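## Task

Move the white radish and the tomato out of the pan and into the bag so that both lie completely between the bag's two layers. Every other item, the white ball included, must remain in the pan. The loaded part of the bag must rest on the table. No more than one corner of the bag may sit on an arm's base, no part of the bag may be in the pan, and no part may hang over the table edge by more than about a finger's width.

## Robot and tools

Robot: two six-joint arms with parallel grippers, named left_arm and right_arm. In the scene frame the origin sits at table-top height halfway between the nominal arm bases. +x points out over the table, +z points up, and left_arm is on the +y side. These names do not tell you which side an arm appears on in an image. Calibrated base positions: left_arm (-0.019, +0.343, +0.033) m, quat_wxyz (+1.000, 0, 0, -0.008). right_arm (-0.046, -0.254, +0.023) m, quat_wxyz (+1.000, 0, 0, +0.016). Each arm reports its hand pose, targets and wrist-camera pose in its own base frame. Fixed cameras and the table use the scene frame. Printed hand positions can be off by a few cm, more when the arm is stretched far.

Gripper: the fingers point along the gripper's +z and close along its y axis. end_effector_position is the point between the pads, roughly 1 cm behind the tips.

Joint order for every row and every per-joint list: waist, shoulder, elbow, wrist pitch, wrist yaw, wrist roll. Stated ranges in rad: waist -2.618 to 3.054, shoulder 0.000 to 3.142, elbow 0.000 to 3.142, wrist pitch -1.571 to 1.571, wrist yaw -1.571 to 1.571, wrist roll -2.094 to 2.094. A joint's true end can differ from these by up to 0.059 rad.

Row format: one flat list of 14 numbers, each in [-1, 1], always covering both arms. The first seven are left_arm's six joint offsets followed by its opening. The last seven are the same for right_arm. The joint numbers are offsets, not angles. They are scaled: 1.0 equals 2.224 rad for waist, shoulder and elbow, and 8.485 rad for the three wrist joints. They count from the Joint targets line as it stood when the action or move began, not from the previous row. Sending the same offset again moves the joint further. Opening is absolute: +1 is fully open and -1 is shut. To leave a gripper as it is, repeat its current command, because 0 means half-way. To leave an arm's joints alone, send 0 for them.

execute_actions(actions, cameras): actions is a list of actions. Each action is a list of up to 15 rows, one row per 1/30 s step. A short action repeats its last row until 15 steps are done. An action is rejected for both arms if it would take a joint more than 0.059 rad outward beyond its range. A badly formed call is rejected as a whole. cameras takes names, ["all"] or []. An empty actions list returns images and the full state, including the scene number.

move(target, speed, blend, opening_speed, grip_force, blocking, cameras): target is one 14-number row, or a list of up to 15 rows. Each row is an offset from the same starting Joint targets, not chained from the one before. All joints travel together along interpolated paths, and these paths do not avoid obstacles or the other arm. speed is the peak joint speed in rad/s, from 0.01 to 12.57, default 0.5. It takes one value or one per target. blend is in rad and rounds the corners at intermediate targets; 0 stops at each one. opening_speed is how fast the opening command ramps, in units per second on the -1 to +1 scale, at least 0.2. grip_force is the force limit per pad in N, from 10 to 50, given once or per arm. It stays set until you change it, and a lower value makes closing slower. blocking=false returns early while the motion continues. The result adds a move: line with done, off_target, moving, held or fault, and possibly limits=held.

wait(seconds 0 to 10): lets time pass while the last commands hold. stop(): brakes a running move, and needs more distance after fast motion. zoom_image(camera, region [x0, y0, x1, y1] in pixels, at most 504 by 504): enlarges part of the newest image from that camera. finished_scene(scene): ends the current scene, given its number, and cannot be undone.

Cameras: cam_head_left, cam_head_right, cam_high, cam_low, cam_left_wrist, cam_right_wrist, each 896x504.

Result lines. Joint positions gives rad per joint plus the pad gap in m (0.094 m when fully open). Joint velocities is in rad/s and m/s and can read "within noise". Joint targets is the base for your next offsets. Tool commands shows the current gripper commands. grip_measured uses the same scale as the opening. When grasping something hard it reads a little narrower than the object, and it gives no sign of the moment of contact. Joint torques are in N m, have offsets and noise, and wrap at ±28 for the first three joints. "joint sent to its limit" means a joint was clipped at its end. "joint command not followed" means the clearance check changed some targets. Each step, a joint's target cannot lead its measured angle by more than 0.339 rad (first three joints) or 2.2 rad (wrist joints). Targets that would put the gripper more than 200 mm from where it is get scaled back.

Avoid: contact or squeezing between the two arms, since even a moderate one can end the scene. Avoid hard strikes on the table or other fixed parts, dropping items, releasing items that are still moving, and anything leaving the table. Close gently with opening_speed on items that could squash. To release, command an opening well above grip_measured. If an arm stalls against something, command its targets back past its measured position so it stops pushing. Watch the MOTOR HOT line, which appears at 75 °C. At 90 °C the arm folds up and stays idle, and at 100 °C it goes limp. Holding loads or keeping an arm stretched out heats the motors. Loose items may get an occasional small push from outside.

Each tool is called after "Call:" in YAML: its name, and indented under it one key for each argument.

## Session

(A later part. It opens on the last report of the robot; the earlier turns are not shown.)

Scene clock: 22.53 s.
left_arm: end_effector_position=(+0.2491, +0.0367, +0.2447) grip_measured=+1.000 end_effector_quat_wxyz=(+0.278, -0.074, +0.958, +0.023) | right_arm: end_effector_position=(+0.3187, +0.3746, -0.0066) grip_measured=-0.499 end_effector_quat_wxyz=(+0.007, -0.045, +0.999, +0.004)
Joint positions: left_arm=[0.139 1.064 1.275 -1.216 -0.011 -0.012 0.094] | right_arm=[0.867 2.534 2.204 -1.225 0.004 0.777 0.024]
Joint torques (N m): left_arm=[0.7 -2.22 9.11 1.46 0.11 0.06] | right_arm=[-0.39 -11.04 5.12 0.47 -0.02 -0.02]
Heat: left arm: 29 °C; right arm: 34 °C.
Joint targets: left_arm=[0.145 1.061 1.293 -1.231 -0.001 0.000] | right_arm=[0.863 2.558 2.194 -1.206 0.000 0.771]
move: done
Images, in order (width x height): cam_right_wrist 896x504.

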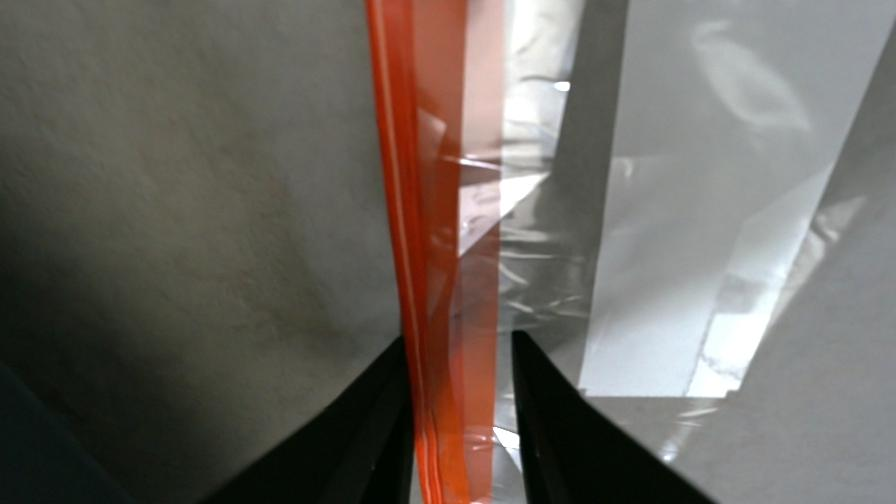

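Call:
move:
  target: [0,0,0,0,0,0,1,0,0,0,0,0,0,-1]
  opening_speed: 0.5
  cameras: ["cam_right_wrist"]

Call:
zoom_image:
  camera: "cam_right_wrist"
  region: [300, 200, 600, 500]

Scene clock: 24.07 s.
left_arm: end_effector_position=(+0.2491, +0.0367, +0.2447) grip_measured=+1.000 end_effector_quat_wxyz=(+0.278, -0.074, +0.958, +0.023) | right_arm: end_effector_position=(+0.3188, +0.3747, -0.0066) grip_measured=-0.989 end_effector_quat_wxyz=(+0.007, -0.045, +0.999, +0.004)
Joint positions: left_arm=[0.139 1.064 1.275 -1.216 -0.011 -0.012 0.094] | right_arm=[0.867 2.534 2.204 -1.224 0.004 0.777 0]
Joint torques (N m): left_arm=[0.69 -2.19 9.17 1.48 0.11 0.06] | right_arm=[-0.4 -11.03 5.11 0.46 -0.02 -0.02]
Heat: left arm: 29 °C; right arm: 35 °C.
Joint targets: left_arm=[0.145 1.061 1.293 -1.231 -0.001 0.000] | right_arm=[0.863 2.558 2.194 -1.206 0.000 0.771]
move: done
Images, in order (width x height): cam_right_wrist 896x504.

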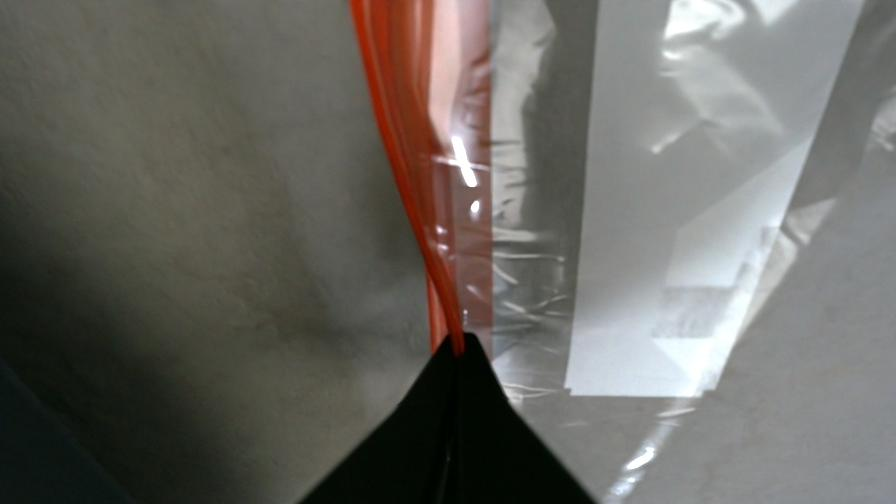

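Scaled by 1.680 from the camera's 896x504 image, which has a finer 1280x720 frame.

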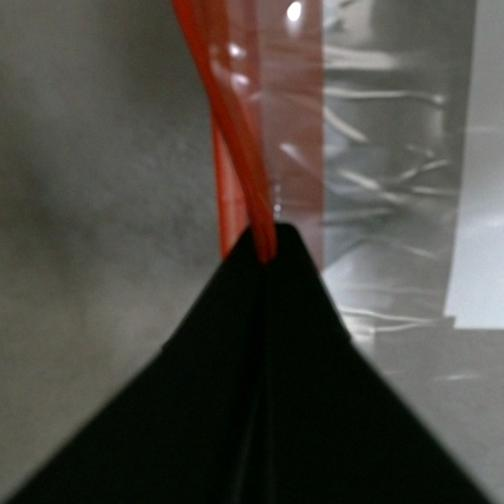

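Call:
move:
  target: [0,0,0,0,0,0,1,-0.0238,-0.0851,-0.0164,-0.0181,0,-0.0062,-1]
  speed: 0.15
  cameras: ["all"]

Call:
zoom_image:
  camera: "cam_left_wrist"
  region: [700, 60, 896, 440]

Call:
zoom_image:
  camera: "cam_high"
  region: [330, 80, 530, 310]

Scene clock: 26.23 s.
left_arm: end_effector_position=(+0.2491, +0.0367, +0.2447) grip_measured=+1.000 end_effector_quat_wxyz=(+0.278, -0.074, +0.958, +0.023) | right_arm: end_effector_position=(+0.3156, +0.3353, +0.0324) grip_measured=-0.989 end_effector_quat_wxyz=(-0.017, -0.045, +0.999, -0.016)
Joint positions: left_arm=[0.139 1.064 1.275 -1.216 -0.011 -0.012 0.094] | right_arm=[0.815 2.428 2.164 -1.352 -0.001 0.726 0]
Joint torques (N m): left_arm=[0.72 -2.26 9.18 1.46 0.11 0.06] | right_arm=[-0.51 -17.59 5.37 0.09 0.02 0.06]
Heat: left arm: 30 °C; right arm: 36 °C.
Joint targets: left_arm=[0.145 1.061 1.293 -1.231 -0.001 0.000] | right_arm=[0.810 2.369 2.158 -1.360 0.000 0.718]
move: off_target (right_arm); right_arm: the shoulder is farthest, 0.060 rad from its target

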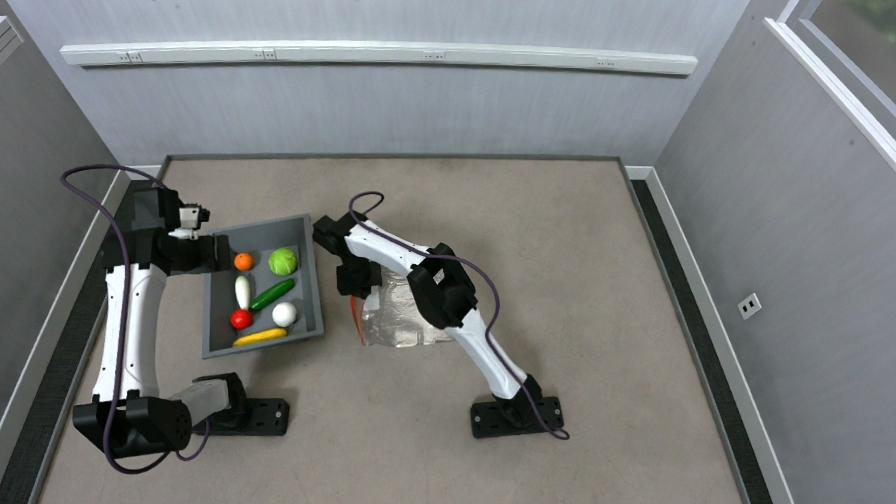

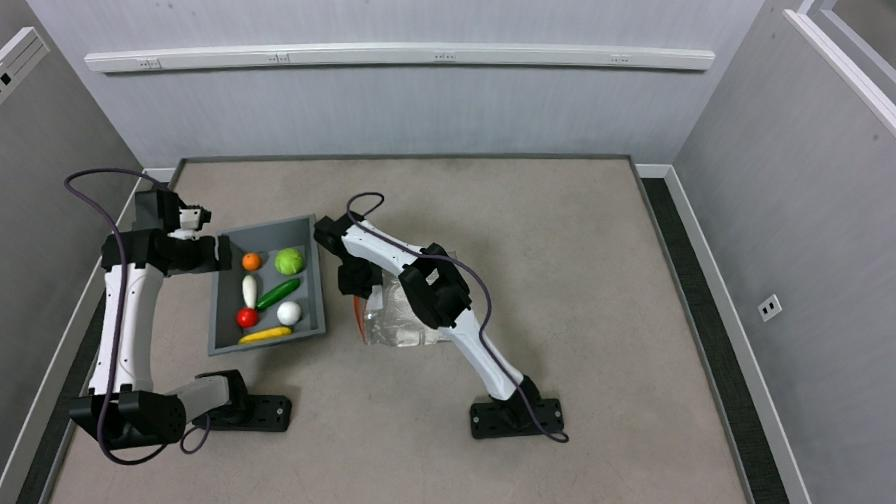

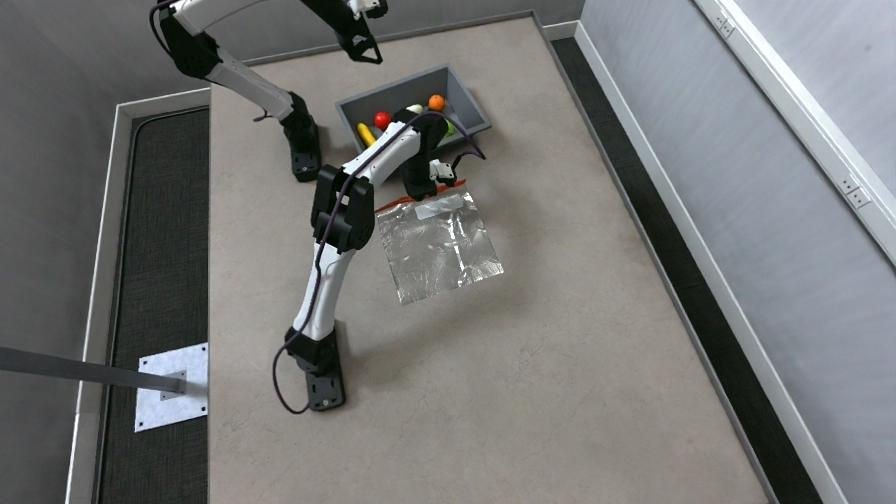

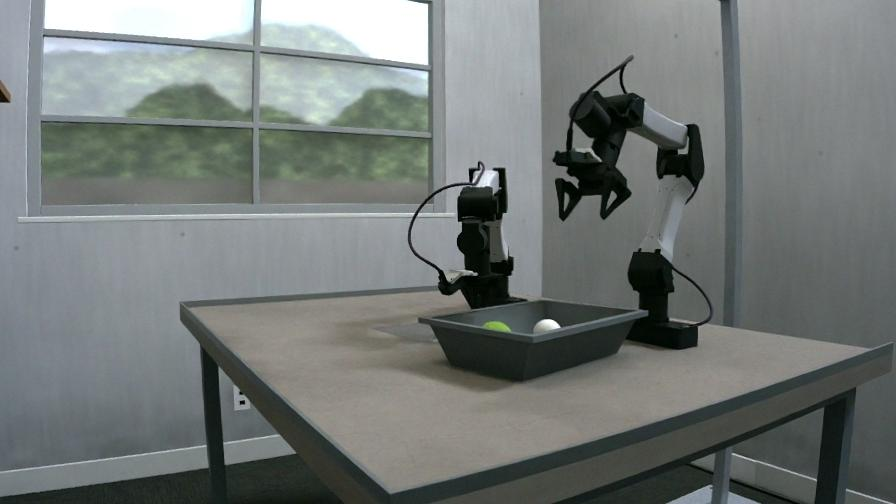

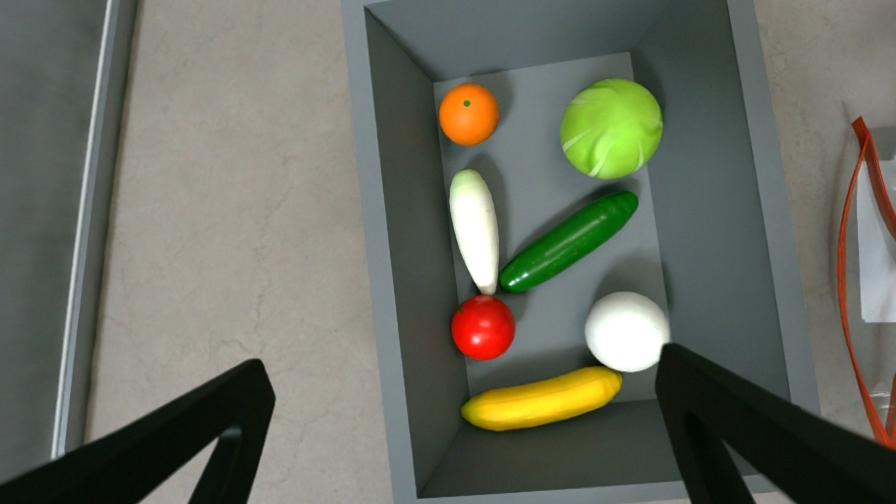

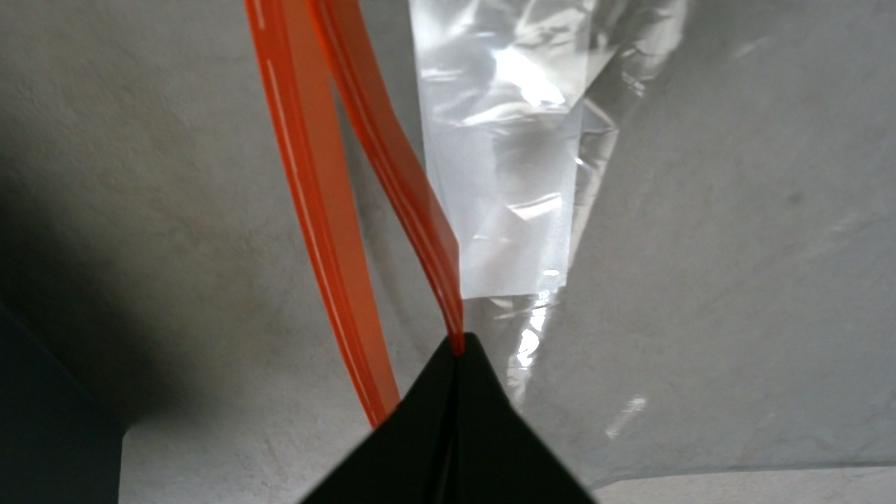

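Scaled by 1.326 from the camera's 896x504 image, which has a finer 1280x720 frame.

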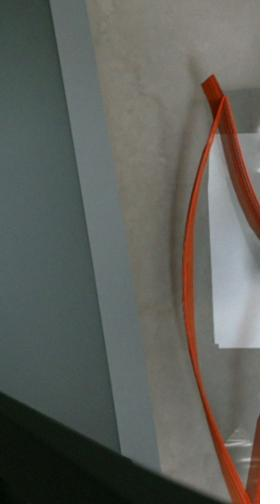

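Scaled by 2.191 from the camera's 896x504 image, which has a finer 1280x720 frame.

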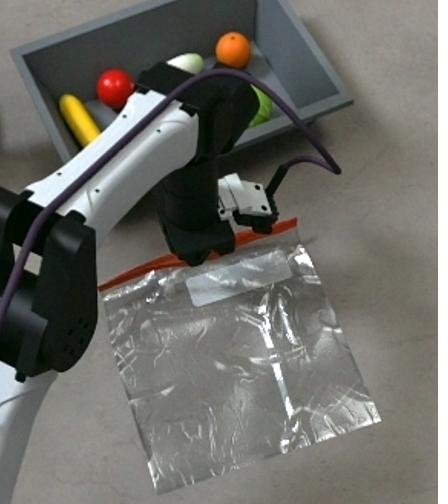

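Call:
move:
  target: [0,0,0,0,0,0,1,-0.0508,-0.1084,-0.1438,0.0093,0,-0.0133,-1]
  speed: 0.25
  cameras: ["all"]

Call:
zoom_image:
  camera: "cam_low"
  region: [370, 250, 570, 370]

Call:
zoom_image:
  camera: "cam_high"
  region: [330, 80, 530, 310]

Call:
zoom_image:
  camera: "cam_head_left"
  region: [290, 200, 500, 380]

Scene clock: 28.77 s.
left_arm: end_effector_position=(+0.2491, +0.0367, +0.2447) grip_measured=+1.000 end_effector_quat_wxyz=(+0.278, -0.074, +0.958, +0.023) | right_arm: end_effector_position=(+0.3115, +0.2629, +0.0567) grip_measured=-0.990 end_effector_quat_wxyz=(-0.024, -0.044, +0.999, -0.018)
Joint positions: left_arm=[0.139 1.064 1.275 -1.216 -0.011 -0.012 0.094] | right_arm=[0.701 2.183 1.842 -1.291 -0.001 0.613 0]
Joint torques (N m): left_arm=[0.7 -2.24 9.16 1.47 0.1 0.05] | right_arm=[-0.43 -15.69 5.44 0.29 0.01 -0.03]
Heat: left arm: 30 °C; right arm: 39 °C.
Joint targets: left_arm=[0.145 1.061 1.293 -1.231 -0.001 0.000] | right_arm=[0.697 2.128 1.838 -1.280 0.000 0.605]
move: off_target (right_arm); right_arm: the shoulder is farthest, 0.055 rad from its target

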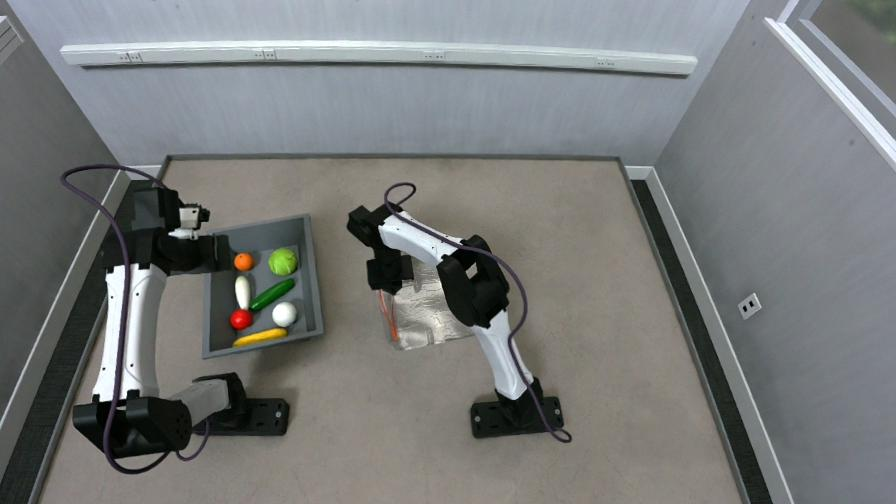

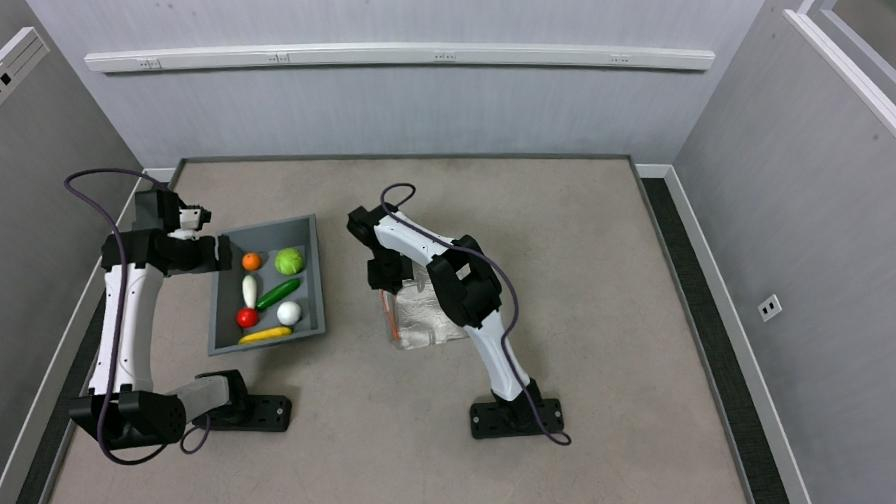

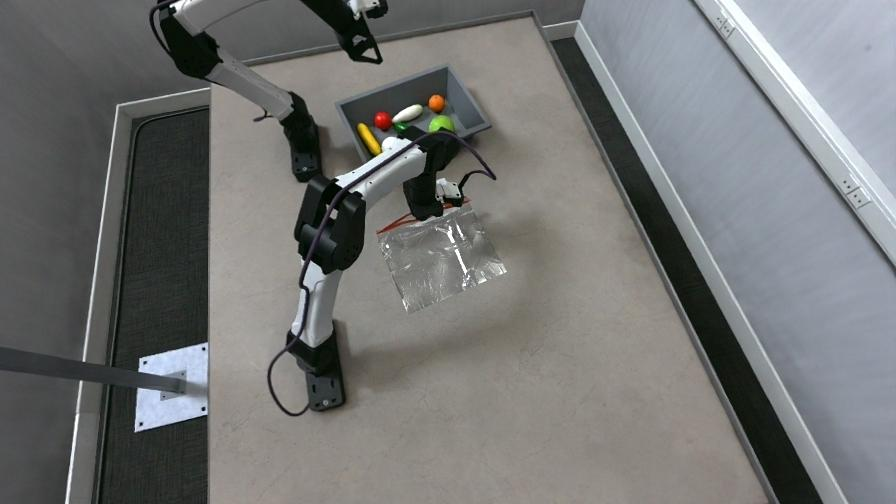

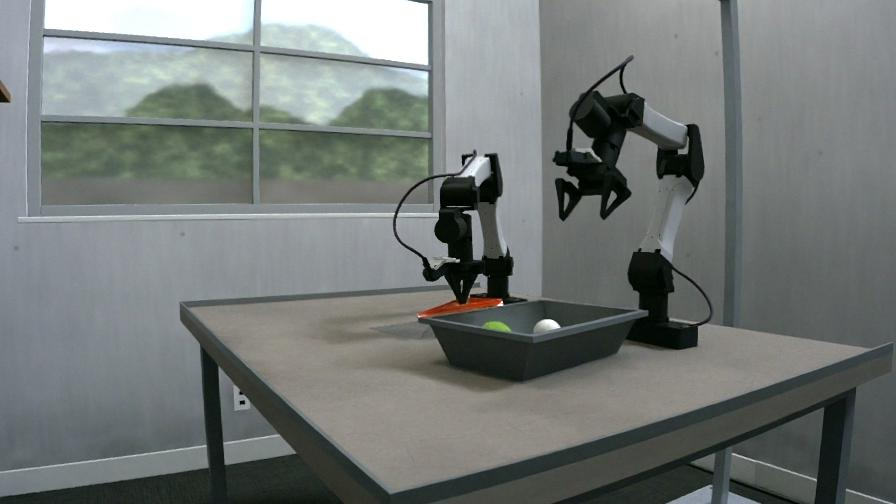

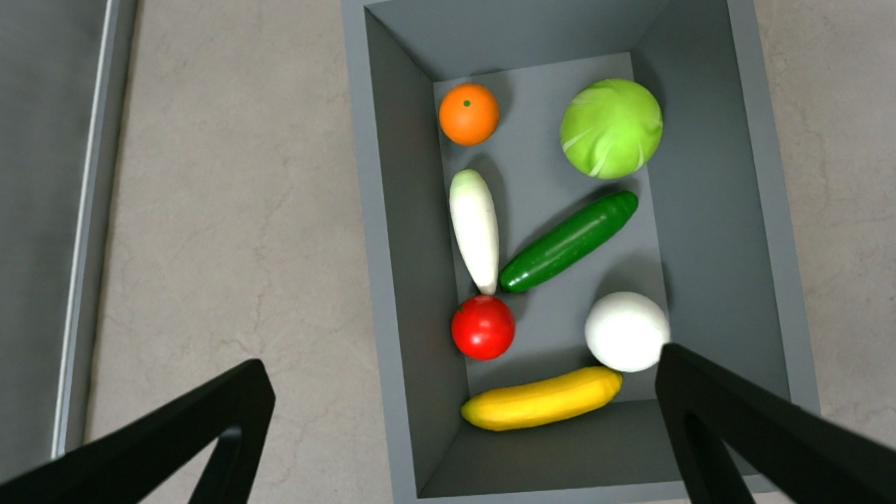

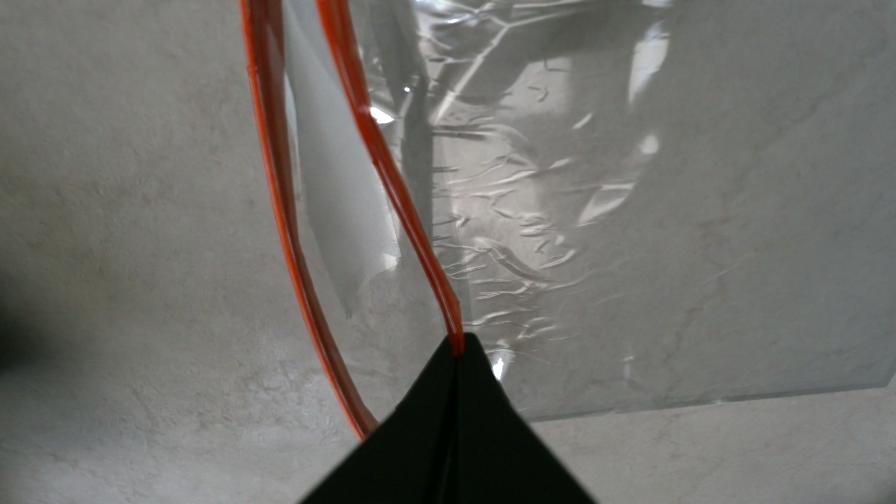

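Scaled by 2.520 from the camera's 896x504 image, which has a finer 1280x720 frame.

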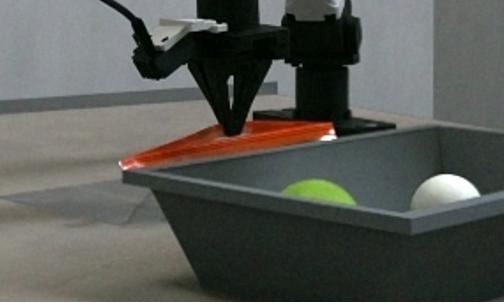

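Scaled by 2.191 from the camera's 896x504 image, which has a finer 1280x720 frame.

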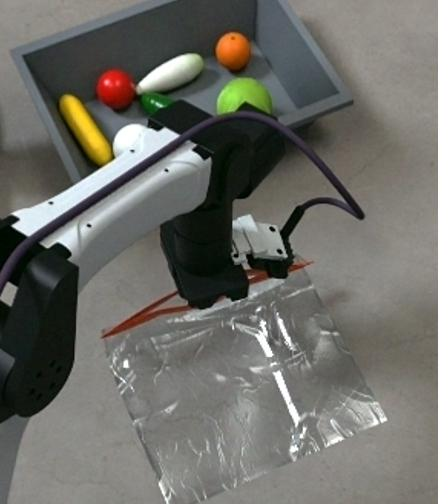

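Scaled by 2.400 from the camera's 896x504 image, which has a finer 1280x720 frame.

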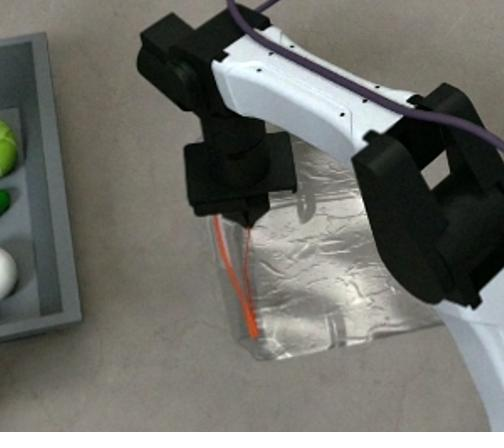

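Call:
move:
  target: [-0.0234,0.2951,0.0299,0.0021,0,-0.0271,0.2,-0.0045,-0.2101,-0.4322,0.1254,0,0,-1]
  speed: 0.5
  cameras: ["all"]

Call:
zoom_image:
  camera: "cam_low"
  region: [370, 250, 570, 370]

Call:
zoom_image:
  camera: "cam_high"
  region: [330, 80, 530, 310]

Call:
zoom_image:
  camera: "cam_head_left"
  region: [290, 200, 500, 380]

Scene clock: 35.47 s.
left_arm: end_effector_position=(+0.3006, +0.0320, +0.0951) grip_measured=+0.202 end_effector_quat_wxyz=(-0.007, -0.158, +0.987, +0.006) | right_arm: end_effector_position=(+0.2977, +0.2476, +0.0210) grip_measured=-0.990 end_effector_quat_wxyz=(+0.202, -0.039, +0.966, +0.155)
Joint positions: left_arm=[0.1 1.706 1.339 -1.218 -0.011 -0.218 0.056] | right_arm=[0.693 1.701 0.88 -0.235 -0.001 0.612 0]
Joint torques (N m): left_arm=[-0.31 -6.41 8.94 0.43 0.08 -0.16] | right_arm=[-0.47 -10.56 5.65 1.3 0.01 -0.05]
Heat: left arm: 31 °C; right arm: 40 °C.
Joint targets: left_arm=[0.093 1.718 1.360 -1.213 -0.001 -0.230] | right_arm=[0.687 1.661 0.876 -0.217 0.000 0.605]
move: off_target (right_arm); right_arm: the shoulder is farthest, 0.040 rad from its target

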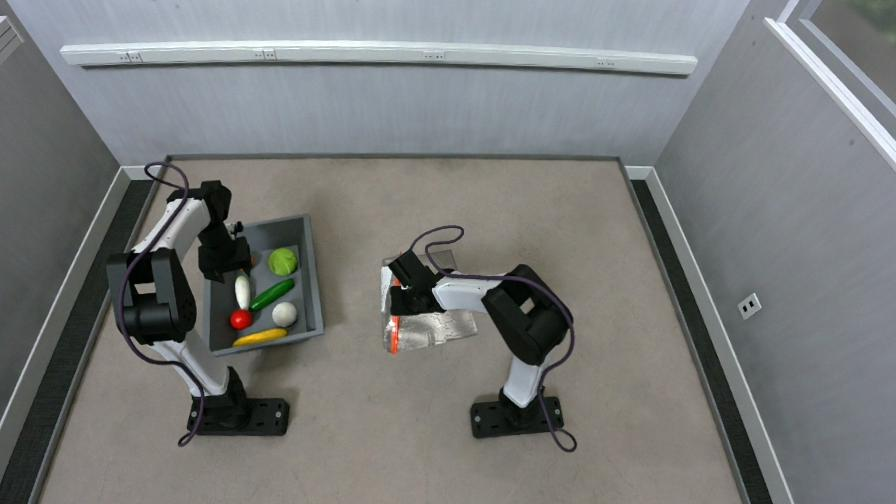

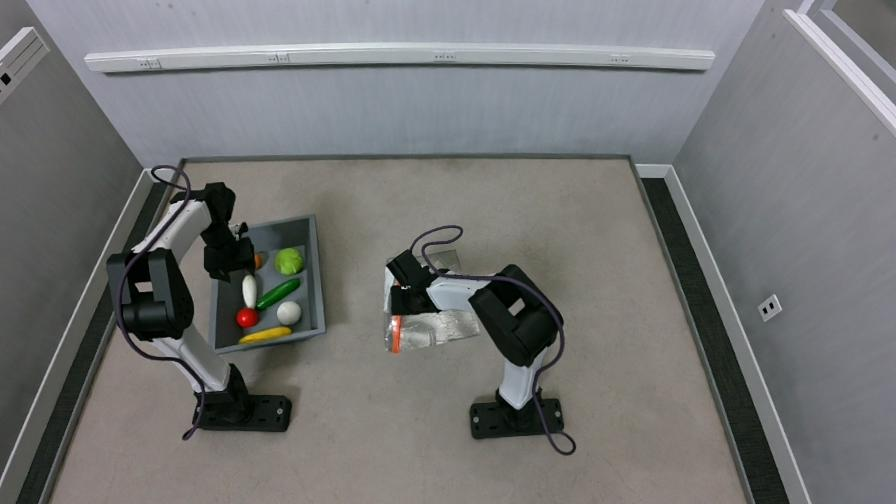

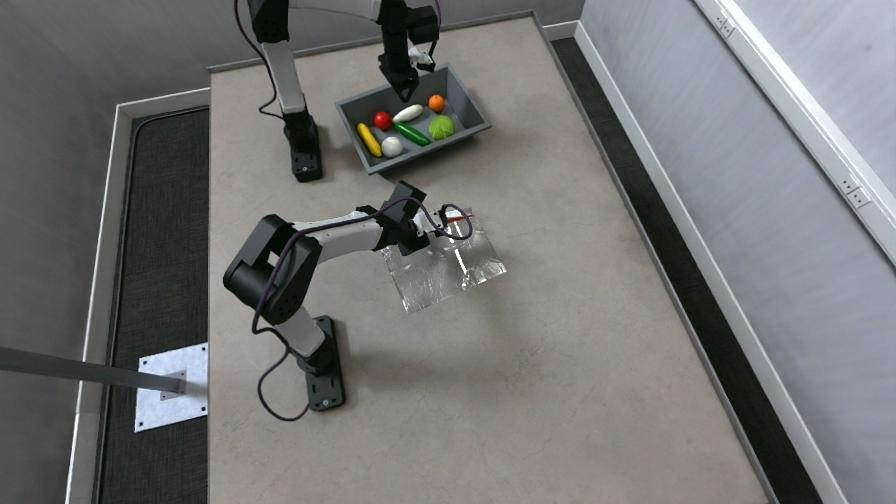

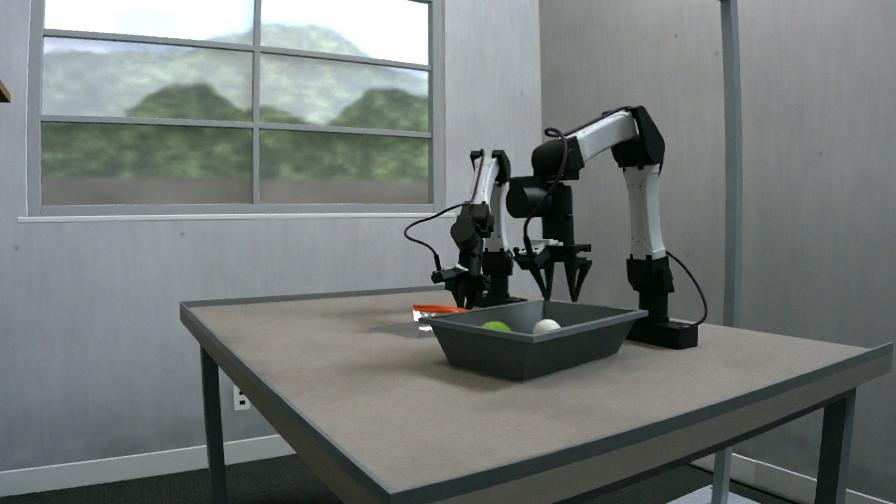

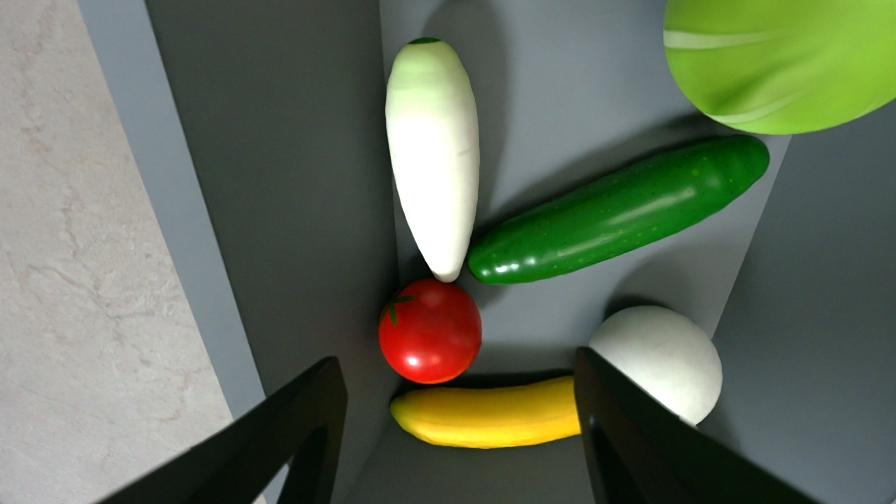

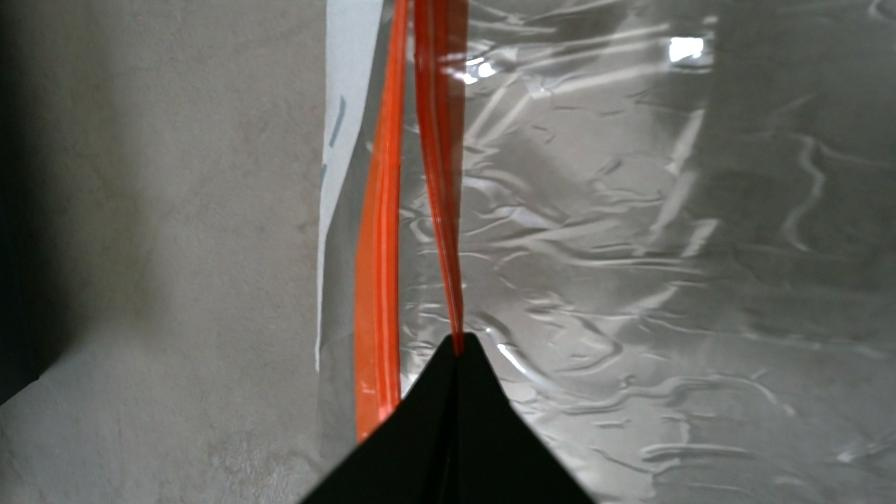

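Scaled by 2.520 from the camera's 896x504 image, which has a finer 1280x720 frame.

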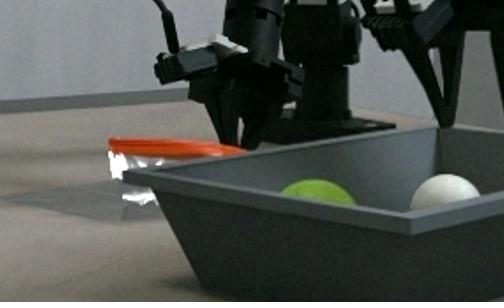

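Scaled by 2.191 from the camera's 896x504 image, which has a finer 1280x720 frame.

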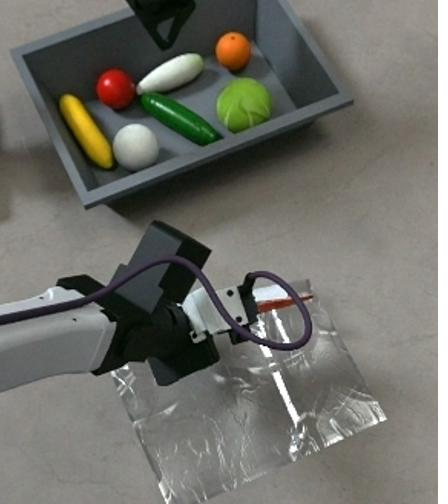

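Scaled by 2.400 from the camera's 896x504 image, which has a finer 1280x720 frame.

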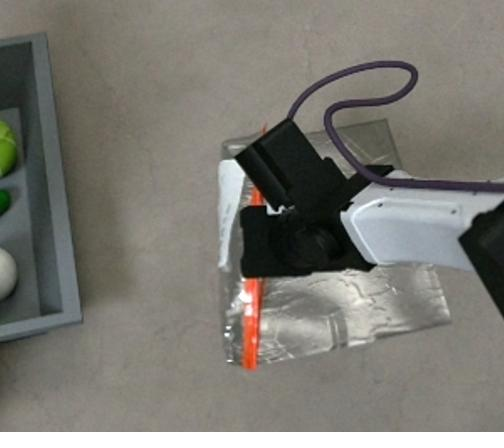

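Call:
move:
  target: [0.016,0.0385,-0.0542,0.0243,0,0.0047,0.1,-0.0733,-0.1043,-0.0406,-0.0165,0,-0.0192,-1]
  speed: 0.3
  cameras: ["all"]

Call:
zoom_image:
  camera: "cam_low"
  region: [370, 250, 570, 370]

Call:
zoom_image:
  camera: "cam_head_left"
  region: [290, 200, 500, 380]

Scene clock: 38.67 s.
left_arm: end_effector_position=(+0.3187, +0.0411, +0.0486) grip_measured=+0.102 end_effector_quat_wxyz=(+0.007, -0.162, +0.987, +0.005) | right_arm: end_effector_position=(+0.3013, +0.1761, +0.0600) grip_measured=-0.990 end_effector_quat_wxyz=(+0.238, -0.038, +0.962, +0.128)
Joint positions: left_arm=[0.122 1.789 1.249 -1.017 -0.011 -0.203 0.052] | right_arm=[0.528 1.457 0.792 -0.358 -0.001 0.451 0]
Joint torques (N m): left_arm=[0.72 -6.78 5.71 0.56 0.1 0.07] | right_arm=[-0.39 -7.87 5.91 1.25 0 -0.06]
Heat: left arm: 31 °C; right arm: 40 °C.
Joint targets: left_arm=[0.129 1.804 1.239 -1.007 -0.001 -0.190] | right_arm=[0.524 1.429 0.786 -0.357 0.000 0.442]
move: done

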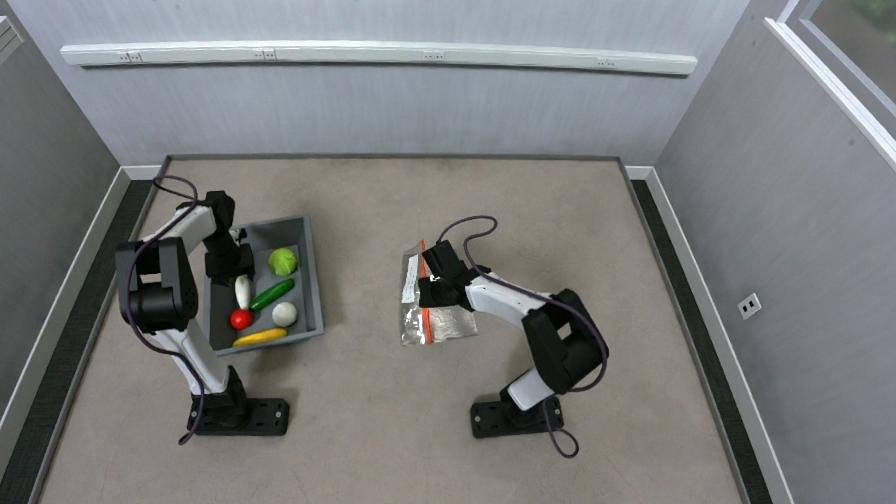

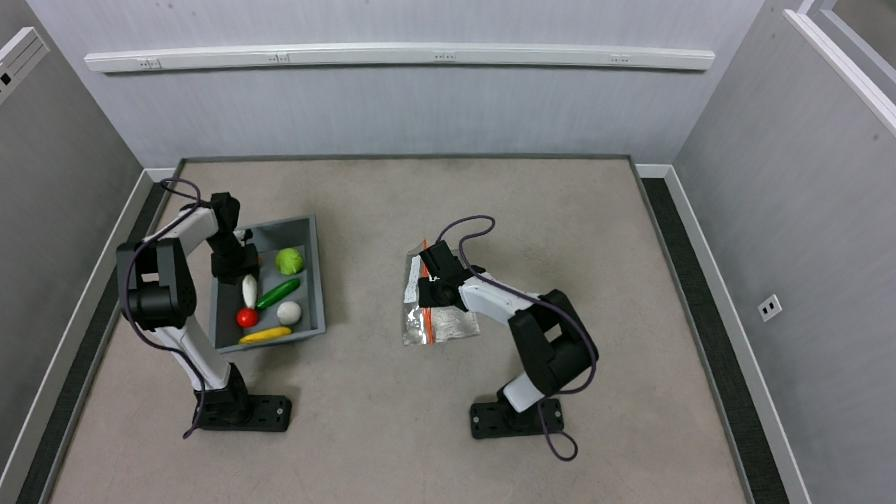

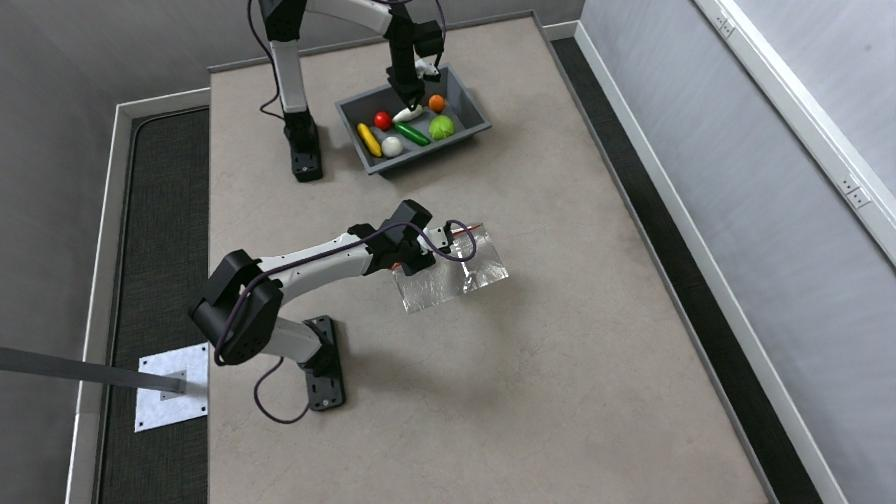

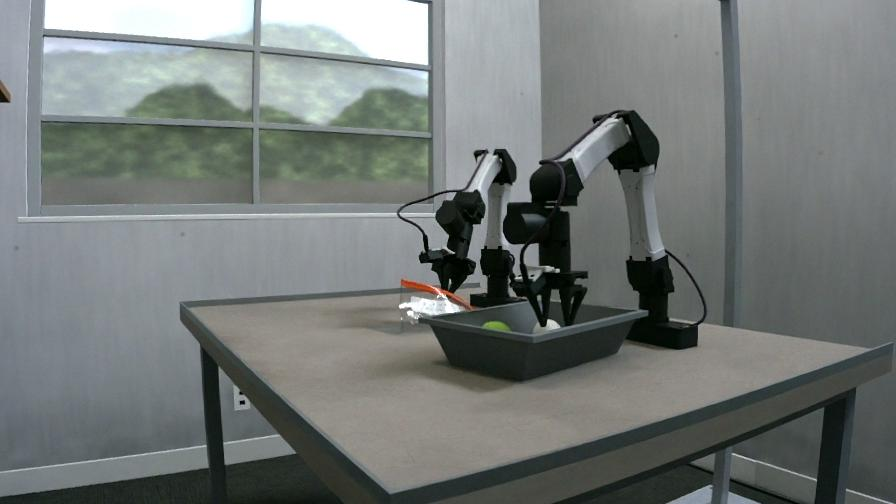

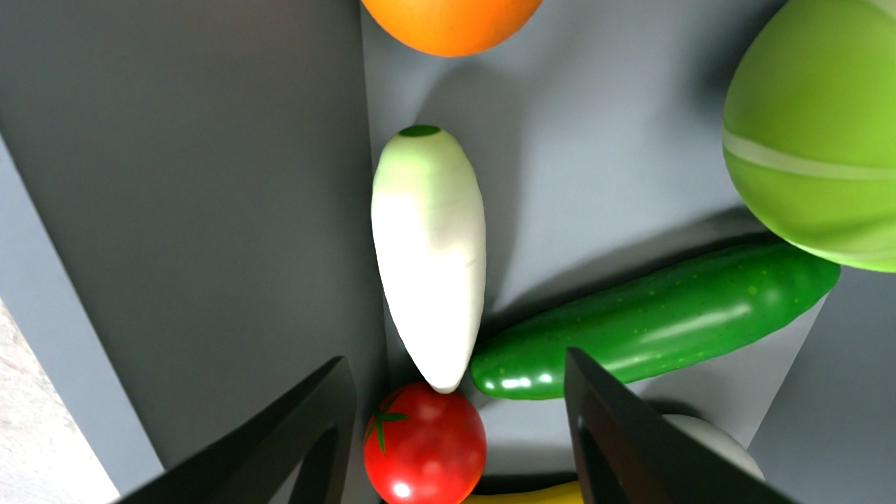

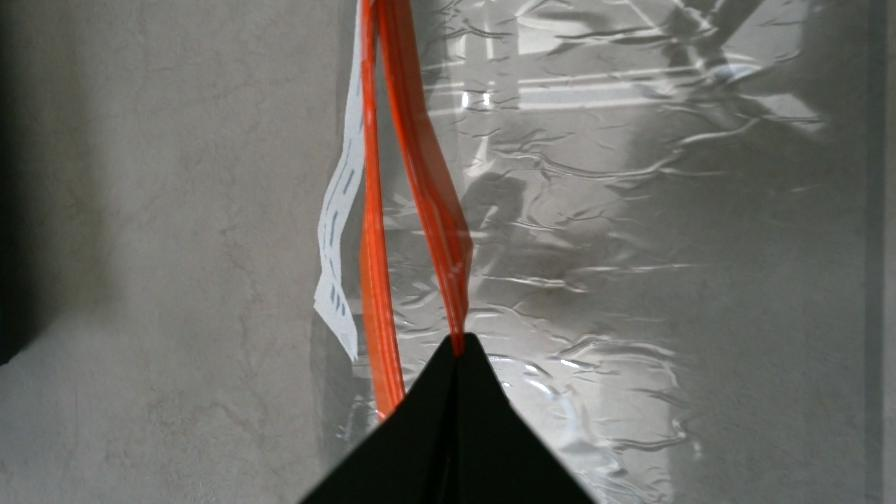

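Scaled by 2.520 from the camera's 896x504 image, which has a finer 1280x720 frame.

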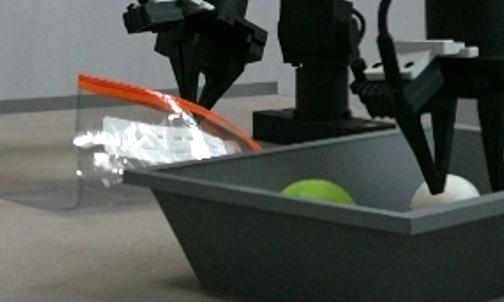

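Scaled by 2.400 from the camera's 896x504 image, which has a finer 1280x720 frame.

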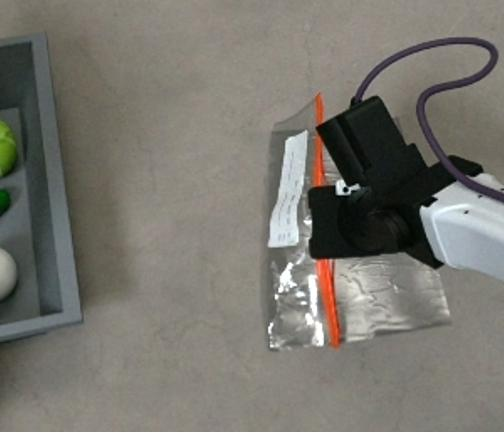

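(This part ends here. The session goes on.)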